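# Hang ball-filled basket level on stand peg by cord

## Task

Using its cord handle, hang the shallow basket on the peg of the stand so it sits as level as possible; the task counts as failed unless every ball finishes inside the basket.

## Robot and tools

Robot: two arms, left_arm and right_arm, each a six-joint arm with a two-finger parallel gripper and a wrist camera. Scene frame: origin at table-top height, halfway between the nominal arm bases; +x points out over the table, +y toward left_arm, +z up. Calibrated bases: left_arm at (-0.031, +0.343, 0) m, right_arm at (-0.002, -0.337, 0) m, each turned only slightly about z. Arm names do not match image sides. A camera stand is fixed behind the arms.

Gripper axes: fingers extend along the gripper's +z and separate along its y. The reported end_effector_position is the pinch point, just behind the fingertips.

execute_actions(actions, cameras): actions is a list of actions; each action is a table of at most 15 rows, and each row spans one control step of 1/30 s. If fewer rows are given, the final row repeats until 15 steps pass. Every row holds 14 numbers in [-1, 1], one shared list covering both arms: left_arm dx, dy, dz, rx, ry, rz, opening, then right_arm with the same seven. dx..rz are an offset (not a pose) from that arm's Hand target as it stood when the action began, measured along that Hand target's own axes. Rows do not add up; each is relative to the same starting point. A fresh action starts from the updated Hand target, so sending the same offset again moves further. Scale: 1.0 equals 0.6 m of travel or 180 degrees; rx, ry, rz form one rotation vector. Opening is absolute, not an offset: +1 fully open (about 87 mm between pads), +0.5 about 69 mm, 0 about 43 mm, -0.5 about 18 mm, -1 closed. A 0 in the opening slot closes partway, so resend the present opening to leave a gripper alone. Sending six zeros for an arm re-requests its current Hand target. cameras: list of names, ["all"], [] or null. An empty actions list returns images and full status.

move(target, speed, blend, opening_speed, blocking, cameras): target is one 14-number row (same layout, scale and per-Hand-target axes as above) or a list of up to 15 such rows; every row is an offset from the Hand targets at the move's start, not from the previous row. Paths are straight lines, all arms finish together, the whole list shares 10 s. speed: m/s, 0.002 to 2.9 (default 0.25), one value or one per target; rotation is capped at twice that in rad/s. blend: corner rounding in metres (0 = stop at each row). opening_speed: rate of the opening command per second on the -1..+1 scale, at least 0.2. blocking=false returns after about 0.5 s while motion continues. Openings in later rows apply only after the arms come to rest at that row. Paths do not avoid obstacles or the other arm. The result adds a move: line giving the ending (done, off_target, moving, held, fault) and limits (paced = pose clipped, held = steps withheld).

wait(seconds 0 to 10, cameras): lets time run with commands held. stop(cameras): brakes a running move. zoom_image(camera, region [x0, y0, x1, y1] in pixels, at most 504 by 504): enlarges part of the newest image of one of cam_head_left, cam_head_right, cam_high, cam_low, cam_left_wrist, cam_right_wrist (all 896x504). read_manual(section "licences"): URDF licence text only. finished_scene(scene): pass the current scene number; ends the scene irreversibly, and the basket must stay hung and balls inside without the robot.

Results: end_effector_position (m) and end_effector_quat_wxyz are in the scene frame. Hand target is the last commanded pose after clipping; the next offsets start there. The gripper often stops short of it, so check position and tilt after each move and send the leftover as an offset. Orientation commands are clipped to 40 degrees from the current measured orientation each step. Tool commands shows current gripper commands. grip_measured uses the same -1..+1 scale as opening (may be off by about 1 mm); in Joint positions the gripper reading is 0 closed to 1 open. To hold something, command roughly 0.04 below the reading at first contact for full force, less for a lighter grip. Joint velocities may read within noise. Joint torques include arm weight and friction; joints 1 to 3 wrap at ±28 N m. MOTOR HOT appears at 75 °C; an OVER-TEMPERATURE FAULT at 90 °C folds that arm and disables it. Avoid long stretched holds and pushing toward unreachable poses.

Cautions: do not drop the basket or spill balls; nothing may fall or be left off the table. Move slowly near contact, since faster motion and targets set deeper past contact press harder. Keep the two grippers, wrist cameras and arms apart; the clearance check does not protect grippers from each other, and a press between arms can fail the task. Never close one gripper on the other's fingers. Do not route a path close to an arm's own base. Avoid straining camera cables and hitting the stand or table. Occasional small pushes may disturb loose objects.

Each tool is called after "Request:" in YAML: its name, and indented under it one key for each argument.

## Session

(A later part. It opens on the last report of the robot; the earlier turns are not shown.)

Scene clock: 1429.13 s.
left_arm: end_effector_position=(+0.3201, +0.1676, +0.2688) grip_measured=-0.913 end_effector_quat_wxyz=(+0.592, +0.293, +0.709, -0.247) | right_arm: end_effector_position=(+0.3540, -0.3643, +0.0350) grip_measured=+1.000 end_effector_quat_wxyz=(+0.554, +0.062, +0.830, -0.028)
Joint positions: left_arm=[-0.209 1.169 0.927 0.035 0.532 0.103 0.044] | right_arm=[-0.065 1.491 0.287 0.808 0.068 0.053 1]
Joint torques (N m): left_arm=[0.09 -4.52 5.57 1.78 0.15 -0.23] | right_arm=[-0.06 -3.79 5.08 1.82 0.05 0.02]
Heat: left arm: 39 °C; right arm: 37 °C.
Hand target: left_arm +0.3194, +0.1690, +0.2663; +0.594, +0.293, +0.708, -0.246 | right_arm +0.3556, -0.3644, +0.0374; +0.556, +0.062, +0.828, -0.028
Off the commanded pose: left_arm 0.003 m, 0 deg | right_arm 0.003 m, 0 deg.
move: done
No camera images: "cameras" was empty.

Request:
move:
  target: [0.0072,-0.0012,-0.0023,0,0,0,-1,0,0,0,0,0,0,1]
  speed: 0.03
  cameras: ["cam_left_wrist","cam_low"]

Request:
zoom_image:
  camera: "cam_low"
  region: [425, 215, 485, 255]

Scene clock: 1437.07 s.
left_arm: end_effector_position=(+0.3198, +0.1674, +0.2638) grip_measured=-0.913 end_effector_quat_wxyz=(+0.592, +0.294, +0.709, -0.247) | right_arm: end_effector_position=(+0.3540, -0.3643, +0.0350) grip_measured=+1.000 end_effector_quat_wxyz=(+0.554, +0.062, +0.830, -0.028)
Joint positions: left_arm=[-0.209 1.169 0.907 0.054 0.534 0.103 0.044] | right_arm=[-0.065 1.491 0.287 0.808 0.068 0.053 1]
Joint torques (N m): left_arm=[0.31 -5.39 5.57 1.72 0.13 -0.23] | right_arm=[-0.12 -3.77 5.12 1.82 0.04 0.02]
Heat: left arm: 39 °C; right arm: 37 °C.
Hand target: left_arm +0.3174, +0.1700, +0.2623; +0.594, +0.293, +0.708, -0.246 | right_arm +0.3556, -0.3644, +0.0374; +0.556, +0.062, +0.828, -0.028
Off the commanded pose: left_arm 0.004 m, 0 deg | right_arm 0.003 m, 0 deg.
move: done
camera_calibration:
cam_left_wrist: T_world_to_cam=[[-0.726498, -0.686974, 0.0163504, 0.339985], [-0.602271, 0.625104, -0.496503, 0.239125], [0.330864, -0.370555, -0.867881, 0.327682], [0, 0, 0, 1]] pos_world=[0.282598, 0.205508, 0.397556]
Images, in order (width x height): cam_low 896x504, cam_left_wrist 896x504.

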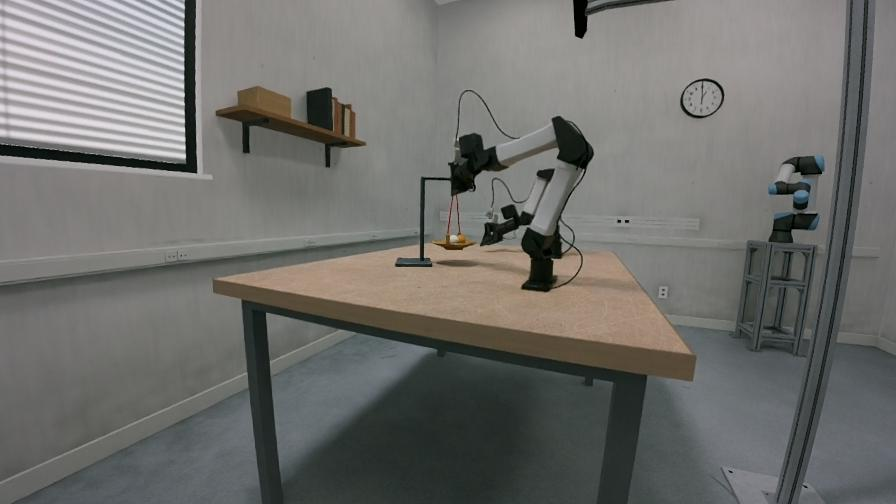

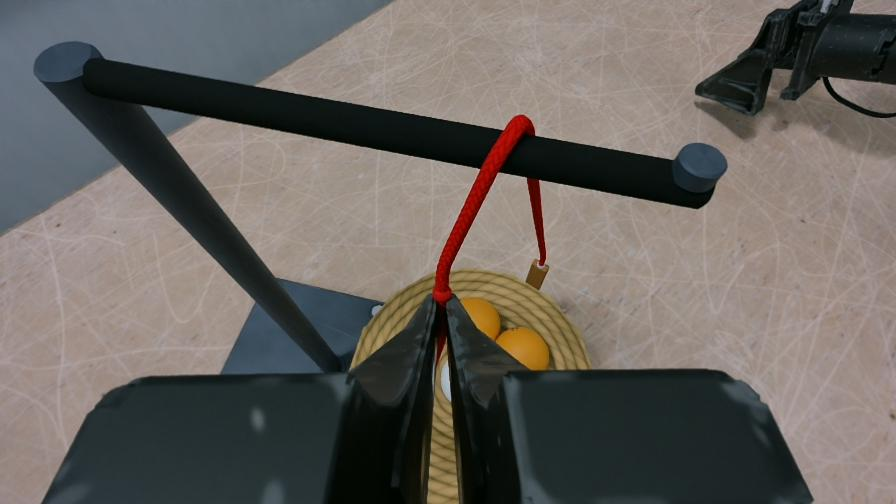

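Scaled by 8.400 from the camera's 896x504 image, which has a finer 1280x720 frame.

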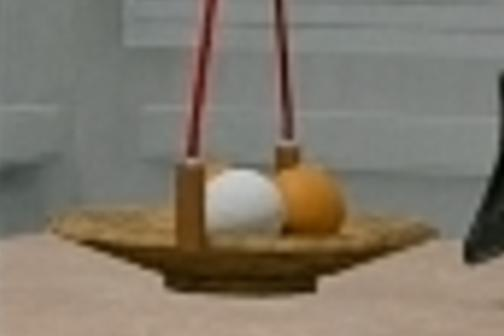

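Request:
move:
  target:
    - [0,0,0,0,0,0,-0.3,0,0,0,0,0,0,1]
    - [0,0,-0.14,0,0,0,-0.3,0,0,0,0,0,0,1]
  speed: [0.03,0.1]
  opening_speed: 0.5
  cameras: ["cam_left_wrist","cam_low","cam_high"]

Request:
zoom_image:
  camera: "cam_low"
  region: [425, 215, 485, 255]

Scene clock: 1453.03 s.
left_arm: end_effector_position=(+0.2614, +0.2278, +0.2807) grip_measured=-0.300 end_effector_quat_wxyz=(+0.596, +0.290, +0.707, -0.245) | right_arm: end_effector_position=(+0.3540, -0.3643, +0.0350) grip_measured=+1.000 end_effector_quat_wxyz=(+0.554, +0.062, +0.830, -0.028)
Joint positions: left_arm=[0.041 0.893 0.851 -0.195 0.769 0.166 0.35] | right_arm=[-0.065 1.491 0.287 0.808 0.068 0.053 1]
Joint torques (N m): left_arm=[0.36 -2.37 5.82 1.48 0.27 -0.15] | right_arm=[-0.05 -3.75 5.11 1.79 0.06 0.02]
Heat: left arm: 37 °C; right arm: 37 °C.
Hand target: left_arm +0.2589, +0.2284, +0.2769; +0.594, +0.293, +0.708, -0.246 | right_arm +0.3556, -0.3644, +0.0374; +0.556, +0.062, +0.828, -0.028
Off the commanded pose: left_arm 0.005 m, 0 deg | right_arm 0.003 m, 0 deg.
move: done
camera_calibration:
cam_left_wrist: T_world_to_cam=[[-0.719654, -0.694211, 0.0130364, 0.339465], [-0.604431, 0.617122, -0.503809, 0.17906], [0.341705, -0.370448, -0.863716, 0.379952], [0, 0, 0, 1]] pos_world=[0.222695, 0.265911, 0.413957]
Images, in order (width x height): cam_high 896x504, cam_low 896x504, cam_left_wrist 896x504.

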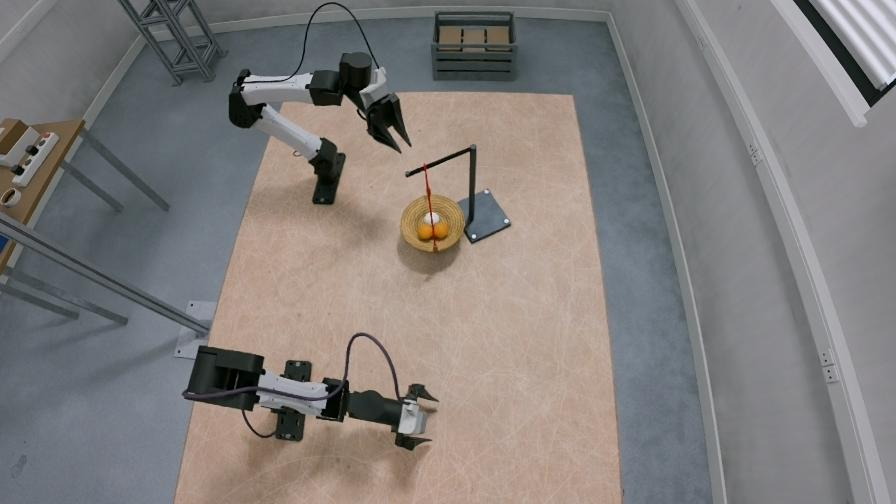

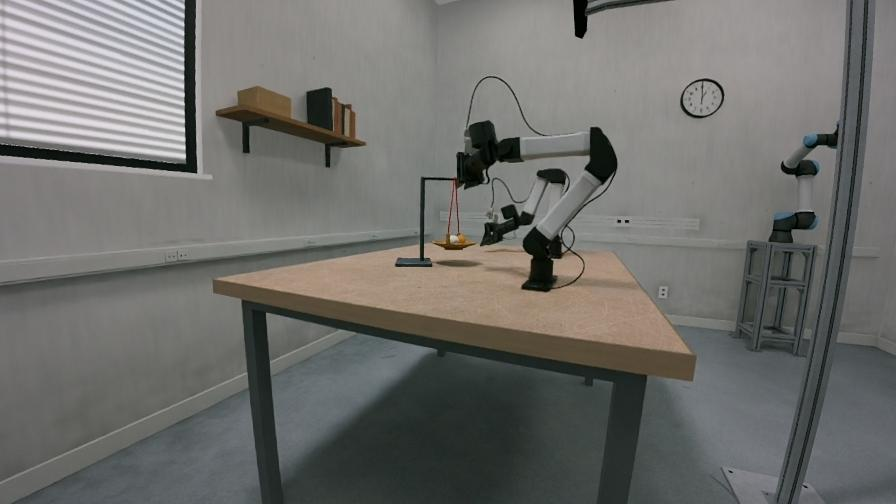

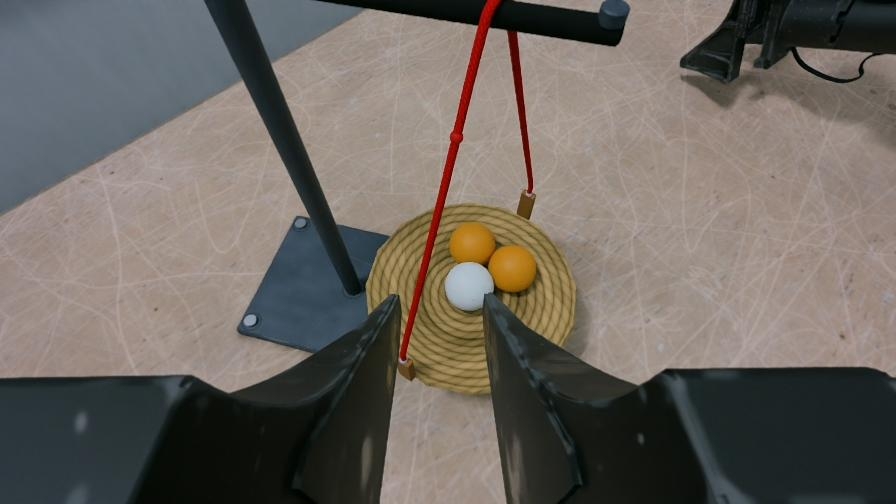

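Scaled by 8.400 from the camera's 896x504 image, which has a finer 1280x720 frame.

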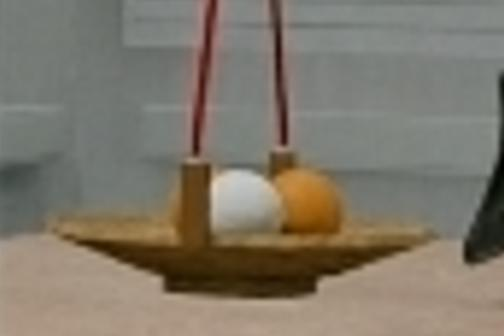

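Request:
move:
  target: [-0.0322,-0.0015,0.1518,0,0,0,-0.3,0,0,0,0,0,0,1]
  speed: 0.08
  cameras: ["cam_left_wrist"]

Scene clock: 1489.70 s.
left_arm: end_effector_position=(+0.3167, +0.1652, +0.2611) grip_measured=-0.300 end_effector_quat_wxyz=(+0.575, +0.294, +0.722, -0.248) | right_arm: end_effector_position=(+0.3540, -0.3643, +0.0350) grip_measured=+1.000 end_effector_quat_wxyz=(+0.554, +0.062, +0.830, -0.028)
Joint positions: left_arm=[-0.222 1.175 0.939 -0.016 0.521 0.106 0.35] | right_arm=[-0.065 1.491 0.287 0.808 0.068 0.053 1]
Joint torques (N m): left_arm=[-0.8 -3.44 10.19 1.86 0.08 -0.32] | right_arm=[-0.09 -3.79 5.11 1.81 0.04 0.01]
Heat: left arm: 37 °C; right arm: 37 °C.
Hand target: left_arm +0.3241, +0.1621, +0.2799; +0.593, +0.292, +0.708, -0.246 | right_arm +0.3556, -0.3644, +0.0374; +0.556, +0.062, +0.828, -0.028
Off the commanded pose: left_arm 0.021 m, 3 deg | right_arm 0.003 m, 0 deg.
move: off_target (left_arm)
camera_calibration:
cam_left_wrist: T_world_to_cam=[[-0.726281, -0.686504, 0.0350458, 0.331121], [-0.620991, 0.633403, -0.461705, 0.232787], [0.294764, -0.357091, -0.886341, 0.339569], [0, 0, 0, 1]] pos_world=[0.284953, 0.201125, 0.396848]
Images, in order (width x height): cam_left_wrist 896x504.

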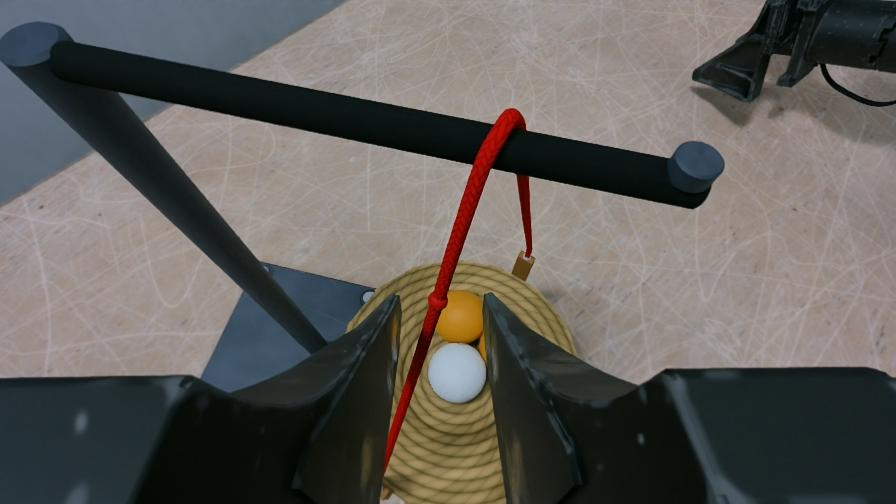

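Request:
move:
  target: [0,0.0045,0,0,0,0,-1,0,0,0,0,0,0,1]
  speed: 0.03
  opening_speed: 0.8
  cameras: ["cam_left_wrist","cam_low"]

Request:
zoom_image:
  camera: "cam_low"
  region: [425, 215, 485, 255]

Scene clock: 1495.33 s.
left_arm: end_effector_position=(+0.3179, +0.1650, +0.2595) grip_measured=-0.908 end_effector_quat_wxyz=(+0.574, +0.293, +0.723, -0.248) | right_arm: end_effector_position=(+0.3540, -0.3643, +0.0350) grip_measured=+1.000 end_effector_quat_wxyz=(+0.554, +0.062, +0.830, -0.028)
Joint positions: left_arm=[-0.222 1.181 0.939 -0.013 0.521 0.106 0.046] | right_arm=[-0.065 1.491 0.287 0.808 0.068 0.053 1]
Joint torques (N m): left_arm=[0.12 -3.37 10.39 1.86 0.14 -0.3] | right_arm=[-0.08 -3.82 5.11 1.81 0.06 0.02]
Heat: left arm: 39 °C; right arm: 37 °C.
Hand target: left_arm +0.3261, +0.1640, +0.2799; +0.593, +0.293, +0.708, -0.246 | right_arm +0.3556, -0.3644, +0.0374; +0.556, +0.062, +0.828, -0.028
Off the commanded pose: left_arm 0.022 m, 3 deg | right_arm 0.003 m, 0 deg.
move: off_target (left_arm)
camera_calibration:
cam_left_wrist: T_world_to_cam=[[-0.725926, -0.6868, 0.03658, 0.331479], [-0.622567, 0.633568, -0.459348, 0.232761], [0.292304, -0.356226, -0.887503, 0.338652], [0, 0, 0, 1]] pos_world=[0.286549, 0.200826, 0.395347]
Images, in order (width x height): cam_low 896x504, cam_left_wrist 896x504.

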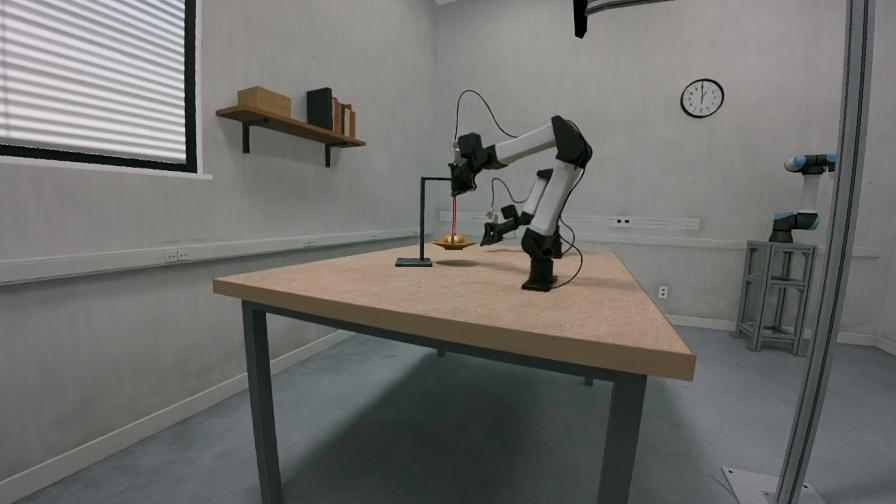

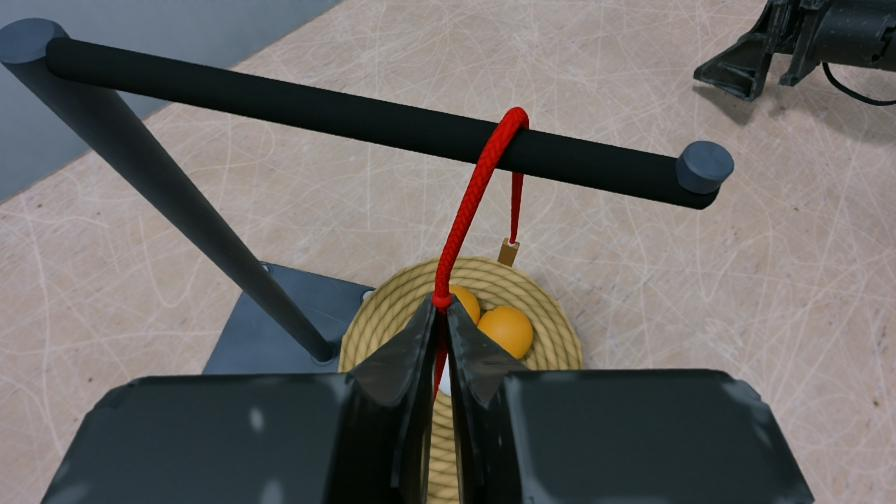

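Scaled by 8.400 from the camera's 896x504 image, which has a finer 1280x720 frame.

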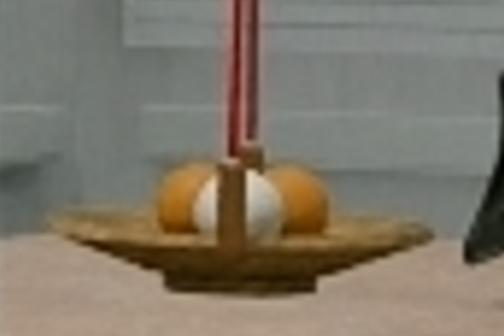

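Request:
move:
  target: [0.0432,-0.0070,-0.0105,0,0,0,-1,0,0,0,0,0,0,1]
  speed: 0.03
  cameras: ["cam_left_wrist","cam_low"]

Request:
zoom_image:
  camera: "cam_low"
  region: [425, 215, 485, 255]

Scene clock: 1513.40 s.
left_arm: end_effector_position=(+0.3177, +0.1657, +0.2556) grip_measured=-0.908 end_effector_quat_wxyz=(+0.590, +0.295, +0.710, -0.246) | right_arm: end_effector_position=(+0.3540, -0.3643, +0.0350) grip_measured=+1.000 end_effector_quat_wxyz=(+0.554, +0.062, +0.830, -0.028)
Joint positions: left_arm=[-0.219 1.164 0.877 0.075 0.523 0.106 0.046] | right_arm=[-0.065 1.491 0.287 0.808 0.068 0.053 1]
Joint torques (N m): left_arm=[0.51 -5.35 5.5 1.76 0.19 -0.29] | right_arm=[-0.08 -3.82 5.12 1.81 0.05 0.01]
Heat: left arm: 44 °C; right arm: 37 °C.
Hand target: left_arm +0.3155, +0.1686, +0.2556; +0.594, +0.293, +0.708, -0.246 | right_arm +0.3556, -0.3644, +0.0374; +0.556, +0.062, +0.828, -0.028
Off the commanded pose: left_arm 0.004 m, 0 deg | right_arm 0.003 m, 0 deg.
move: done
camera_calibration:
cam_left_wrist: T_world_to_cam=[[-0.726676, -0.686831, 0.0142954, 0.337911], [-0.603091, 0.627838, -0.492037, 0.233441], [0.328971, -0.366173, -0.870457, 0.32113], [0, 0, 0, 1]] pos_world=[0.280696, 0.203114, 0.389561]
Images, in order (width x height): cam_low 896x504, cam_left_wrist 896x504.

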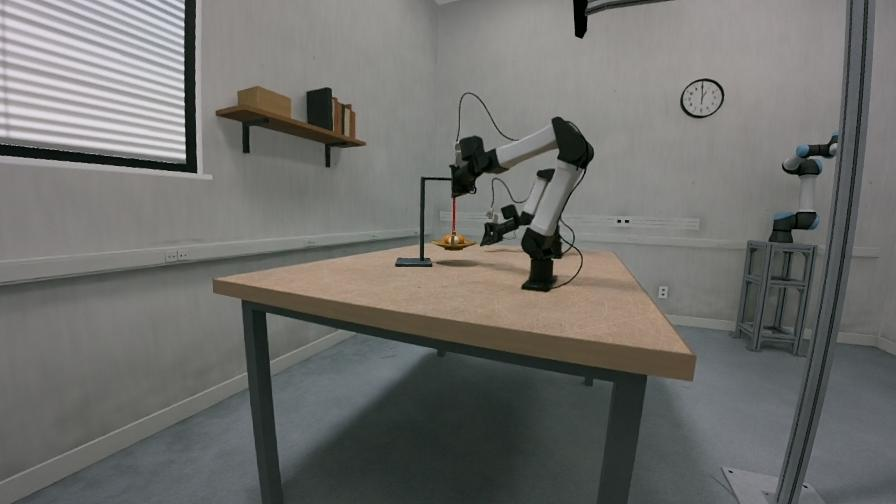

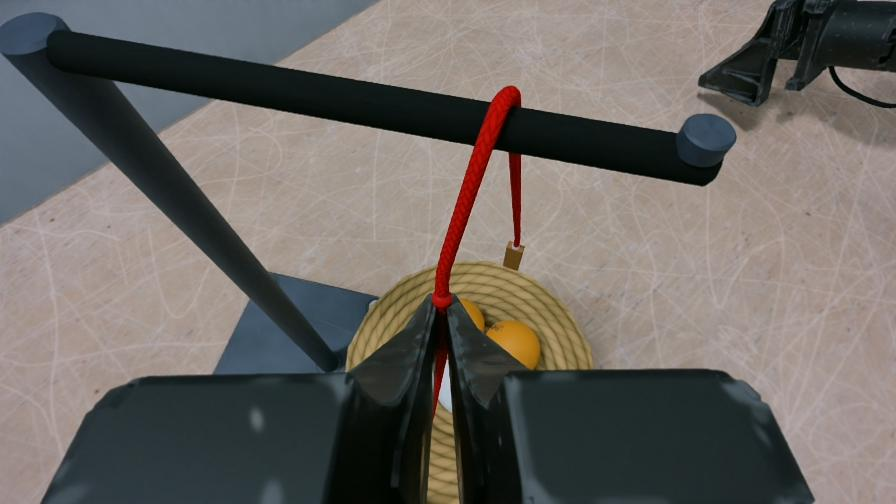

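Scaled by 8.400 from the camera's 896x504 image, which has a finer 1280x720 frame.

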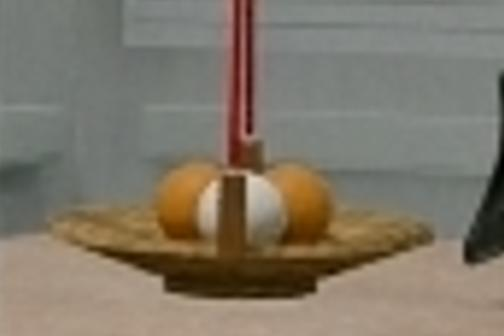

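Request:
move:
  target:
    - [0,0,0,0,0,0,-0.3,0,0,0,0,0,0,1]
    - [0,0,-0.14,0,0,0,-0.3,0,0,0,0,0,0,1]
  speed: [0.03,0.1]
  opening_speed: 0.5
  cameras: ["cam_left_wrist","cam_low","cam_high"]

Request:
zoom_image:
  camera: "cam_low"
  region: [425, 215, 485, 255]

Request:
zoom_image:
  camera: "cam_high"
  region: [395, 155, 475, 265]

Scene clock: 1525.17 s.
left_arm: end_effector_position=(+0.2593, +0.2263, +0.2741) grip_measured=-0.300 end_effector_quat_wxyz=(+0.596, +0.290, +0.707, -0.245) | right_arm: end_effector_position=(+0.3540, -0.3643, +0.0350) grip_measured=+1.000 end_effector_quat_wxyz=(+0.554, +0.062, +0.830, -0.028)
Joint positions: left_arm=[0.033 0.879 0.819 -0.175 0.761 0.163 0.35] | right_arm=[-0.065 1.491 0.287 0.808 0.068 0.053 1]
Joint torques (N m): left_arm=[0.36 -2.22 5.85 1.53 0.22 -0.23] | right_arm=[-0.09 -3.79 5.09 1.82 0.06 0.01]
Heat: left arm: 41 °C; right arm: 37 °C.
Hand target: left_arm +0.2569, +0.2270, +0.2703; +0.594, +0.293, +0.708, -0.246 | right_arm +0.3556, -0.3644, +0.0374; +0.556, +0.062, +0.828, -0.028
Off the commanded pose: left_arm 0.005 m, 0 deg | right_arm 0.003 m, 0 deg.
move: done
camera_calibration:
cam_left_wrist: T_world_to_cam=[[-0.719688, -0.694168, 0.0134121, 0.336983], [-0.60451, 0.616999, -0.503865, 0.175463], [0.341492, -0.370734, -0.863678, 0.374522], [0, 0, 0, 1]] pos_world=[0.220695, 0.26451, 0.407357]
Images, in order (width x height): cam_high 896x504, cam_low 896x504, cam_left_wrist 896x504.

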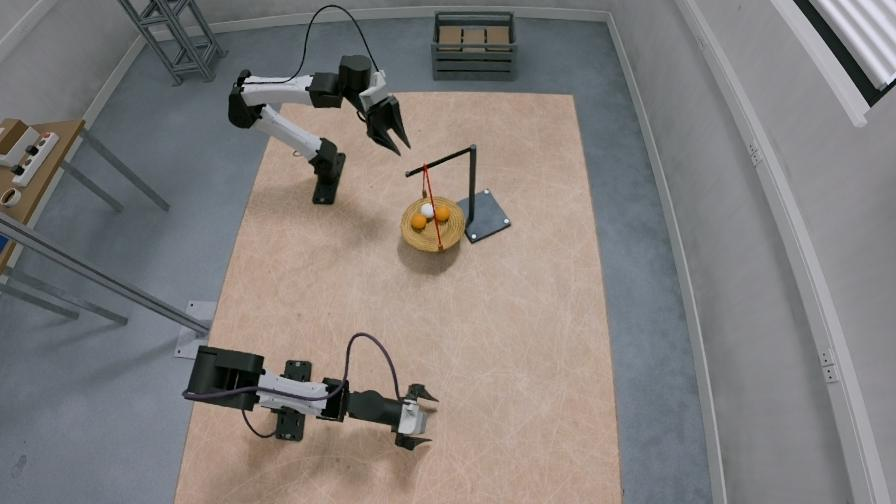

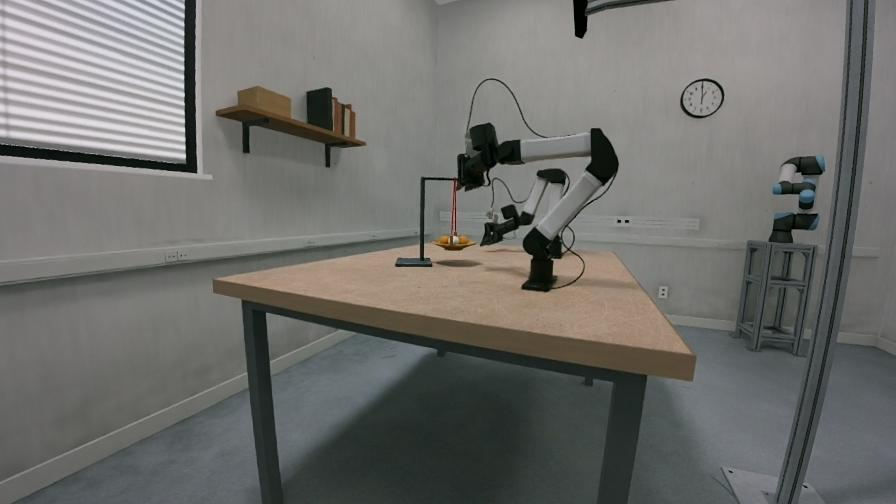

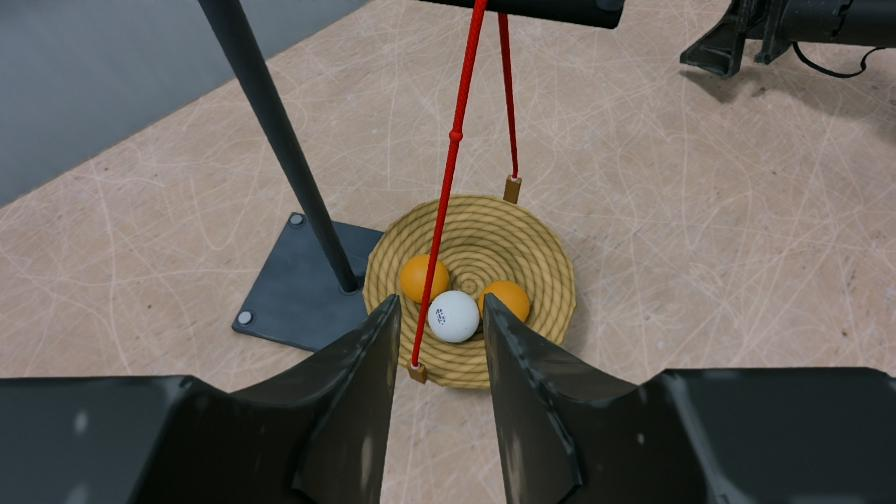

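Scaled by 8.400 from the camera's 896x504 image, which has a finer 1280x720 frame.

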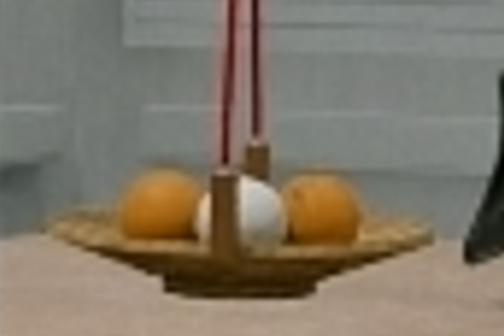

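Scaled by 4.582 from the camera's 896x504 image, which has a finer 1280x720 frame.

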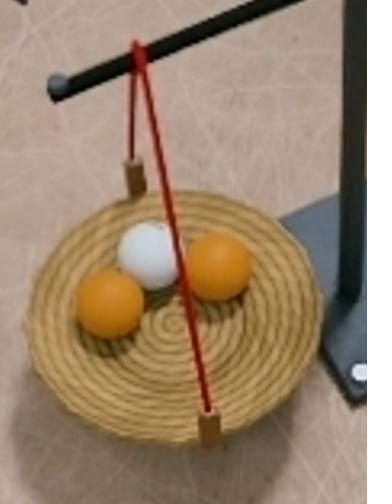

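Request:
wait:
  seconds: 0.5
  cameras: ["cam_low","cam_left_wrist","cam_head_right"]

Request:
zoom_image:
  camera: "cam_low"
  region: [428, 228, 480, 254]

Request:
zoom_image:
  camera: "cam_left_wrist"
  region: [340, 100, 600, 400]

Request:
zoom_image:
  camera: "cam_head_right"
  region: [290, 140, 430, 330]

Scene clock: 1546.60 s.
left_arm: end_effector_position=(+0.2592, +0.2262, +0.2741) grip_measured=-0.300 end_effector_quat_wxyz=(+0.596, +0.290, +0.707, -0.245) | right_arm: end_effector_position=(+0.3540, -0.3643, +0.0350) grip_measured=+1.000 end_effector_quat_wxyz=(+0.554, +0.062, +0.830, -0.028)
Joint positions: left_arm=[0.033 0.879 0.819 -0.175 0.761 0.164 0.35] | right_arm=[-0.065 1.491 0.287 0.808 0.068 0.053 1]
Joint torques (N m): left_arm=[0.43 -2.15 6 1.53 0.25 -0.17] | right_arm=[-0.08 -3.81 5.09 1.82 0.06 0.02]
Heat: left arm: 39 °C; right arm: 37 °C.
Hand target: left_arm +0.2569, +0.2269, +0.2703; +0.594, +0.293, +0.708, -0.246 | right_arm +0.3556, -0.3644, +0.0374; +0.556, +0.062, +0.828, -0.028
Tool commands: left_gripper/opening=-0.3 right_gripper/opening=+1.0
Off the commanded pose: left_arm 0.005 m, 0 deg | right_arm 0.003 m, 0 deg.
wait: 0.50 s; at rest from the start
camera_calibration:
cam_left_wrist: T_world_to_cam=[[-0.720259, -0.693575, 0.013429, 0.336804], [-0.604049, 0.617535, -0.503762, 0.175179], [0.341104, -0.370951, -0.863738, 0.374687], [0, 0, 0, 1]] pos_world=[0.220596, 0.26441, 0.407357]
Images, in order (width x height): cam_head_right 896x504, cam_low 896x504, cam_left_wrist 896x504.

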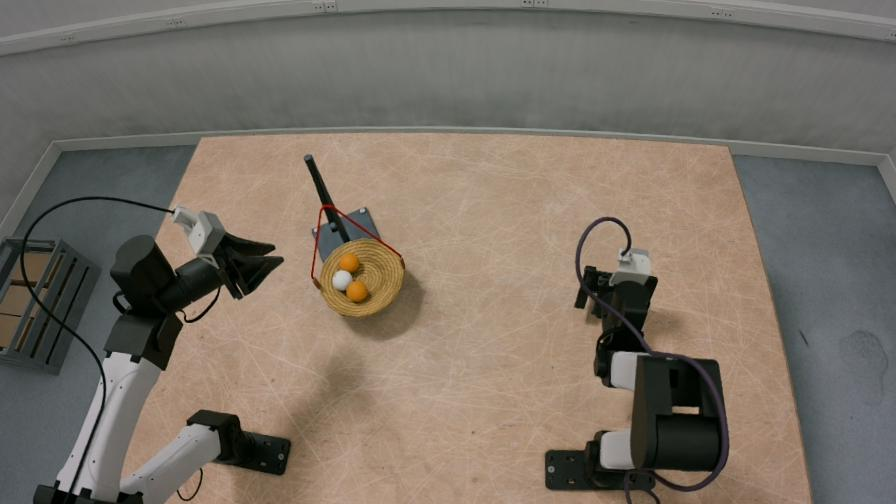

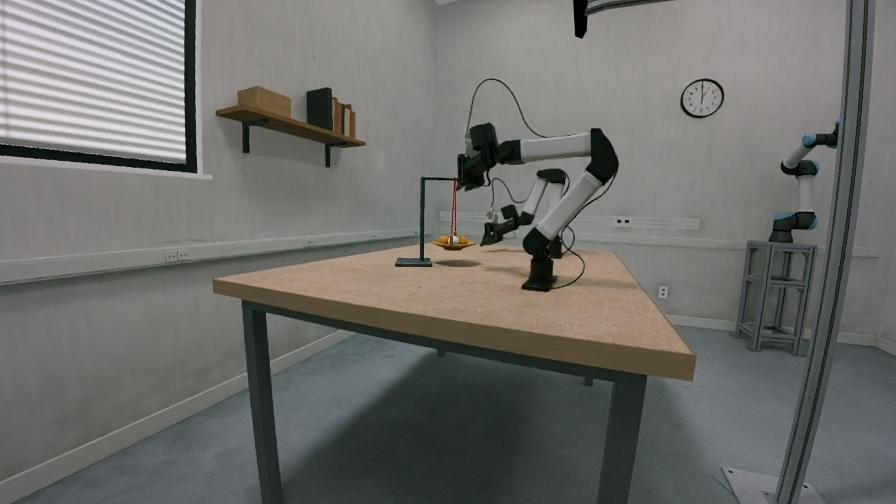

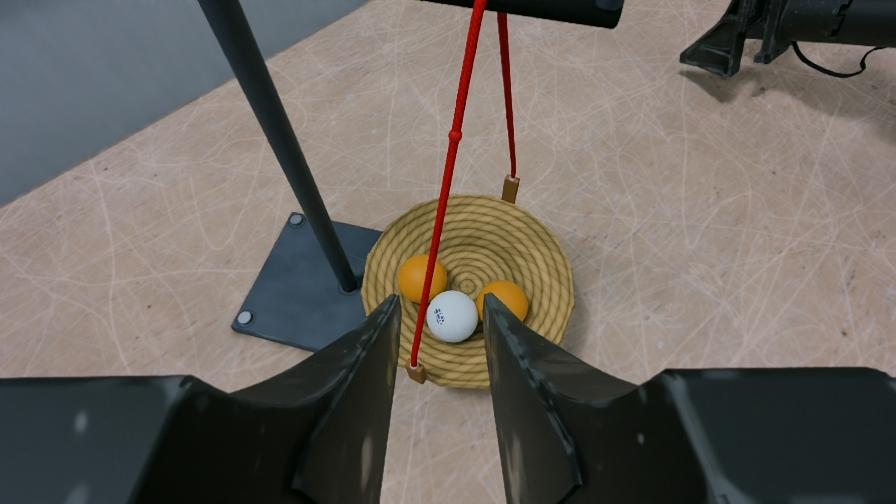

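Scaled by 9.692 from the camera's 896x504 image, which has a finer 1280x720 frame.

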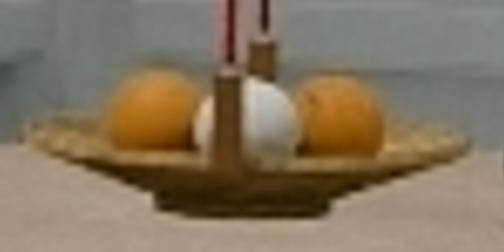

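Scaled by 1.680 from the camera's 896x504 image, which has a finer 1280x720 frame.

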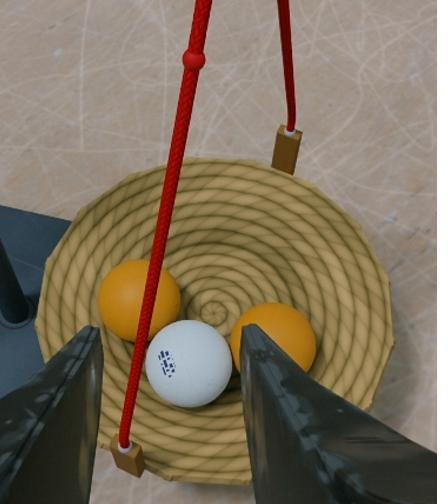

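Scaled by 2.653 from the camera's 896x504 image, which has a finer 1280x720 frame.

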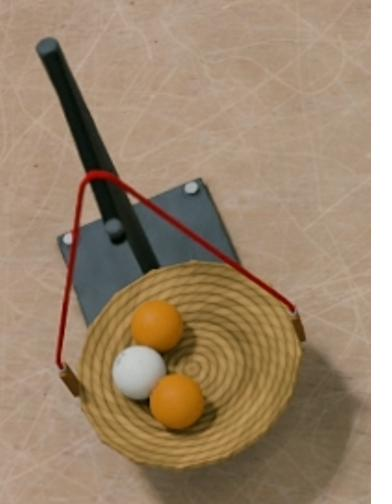

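Request:
finished_scene:
  scene: 2

The scene is finished: the task was done.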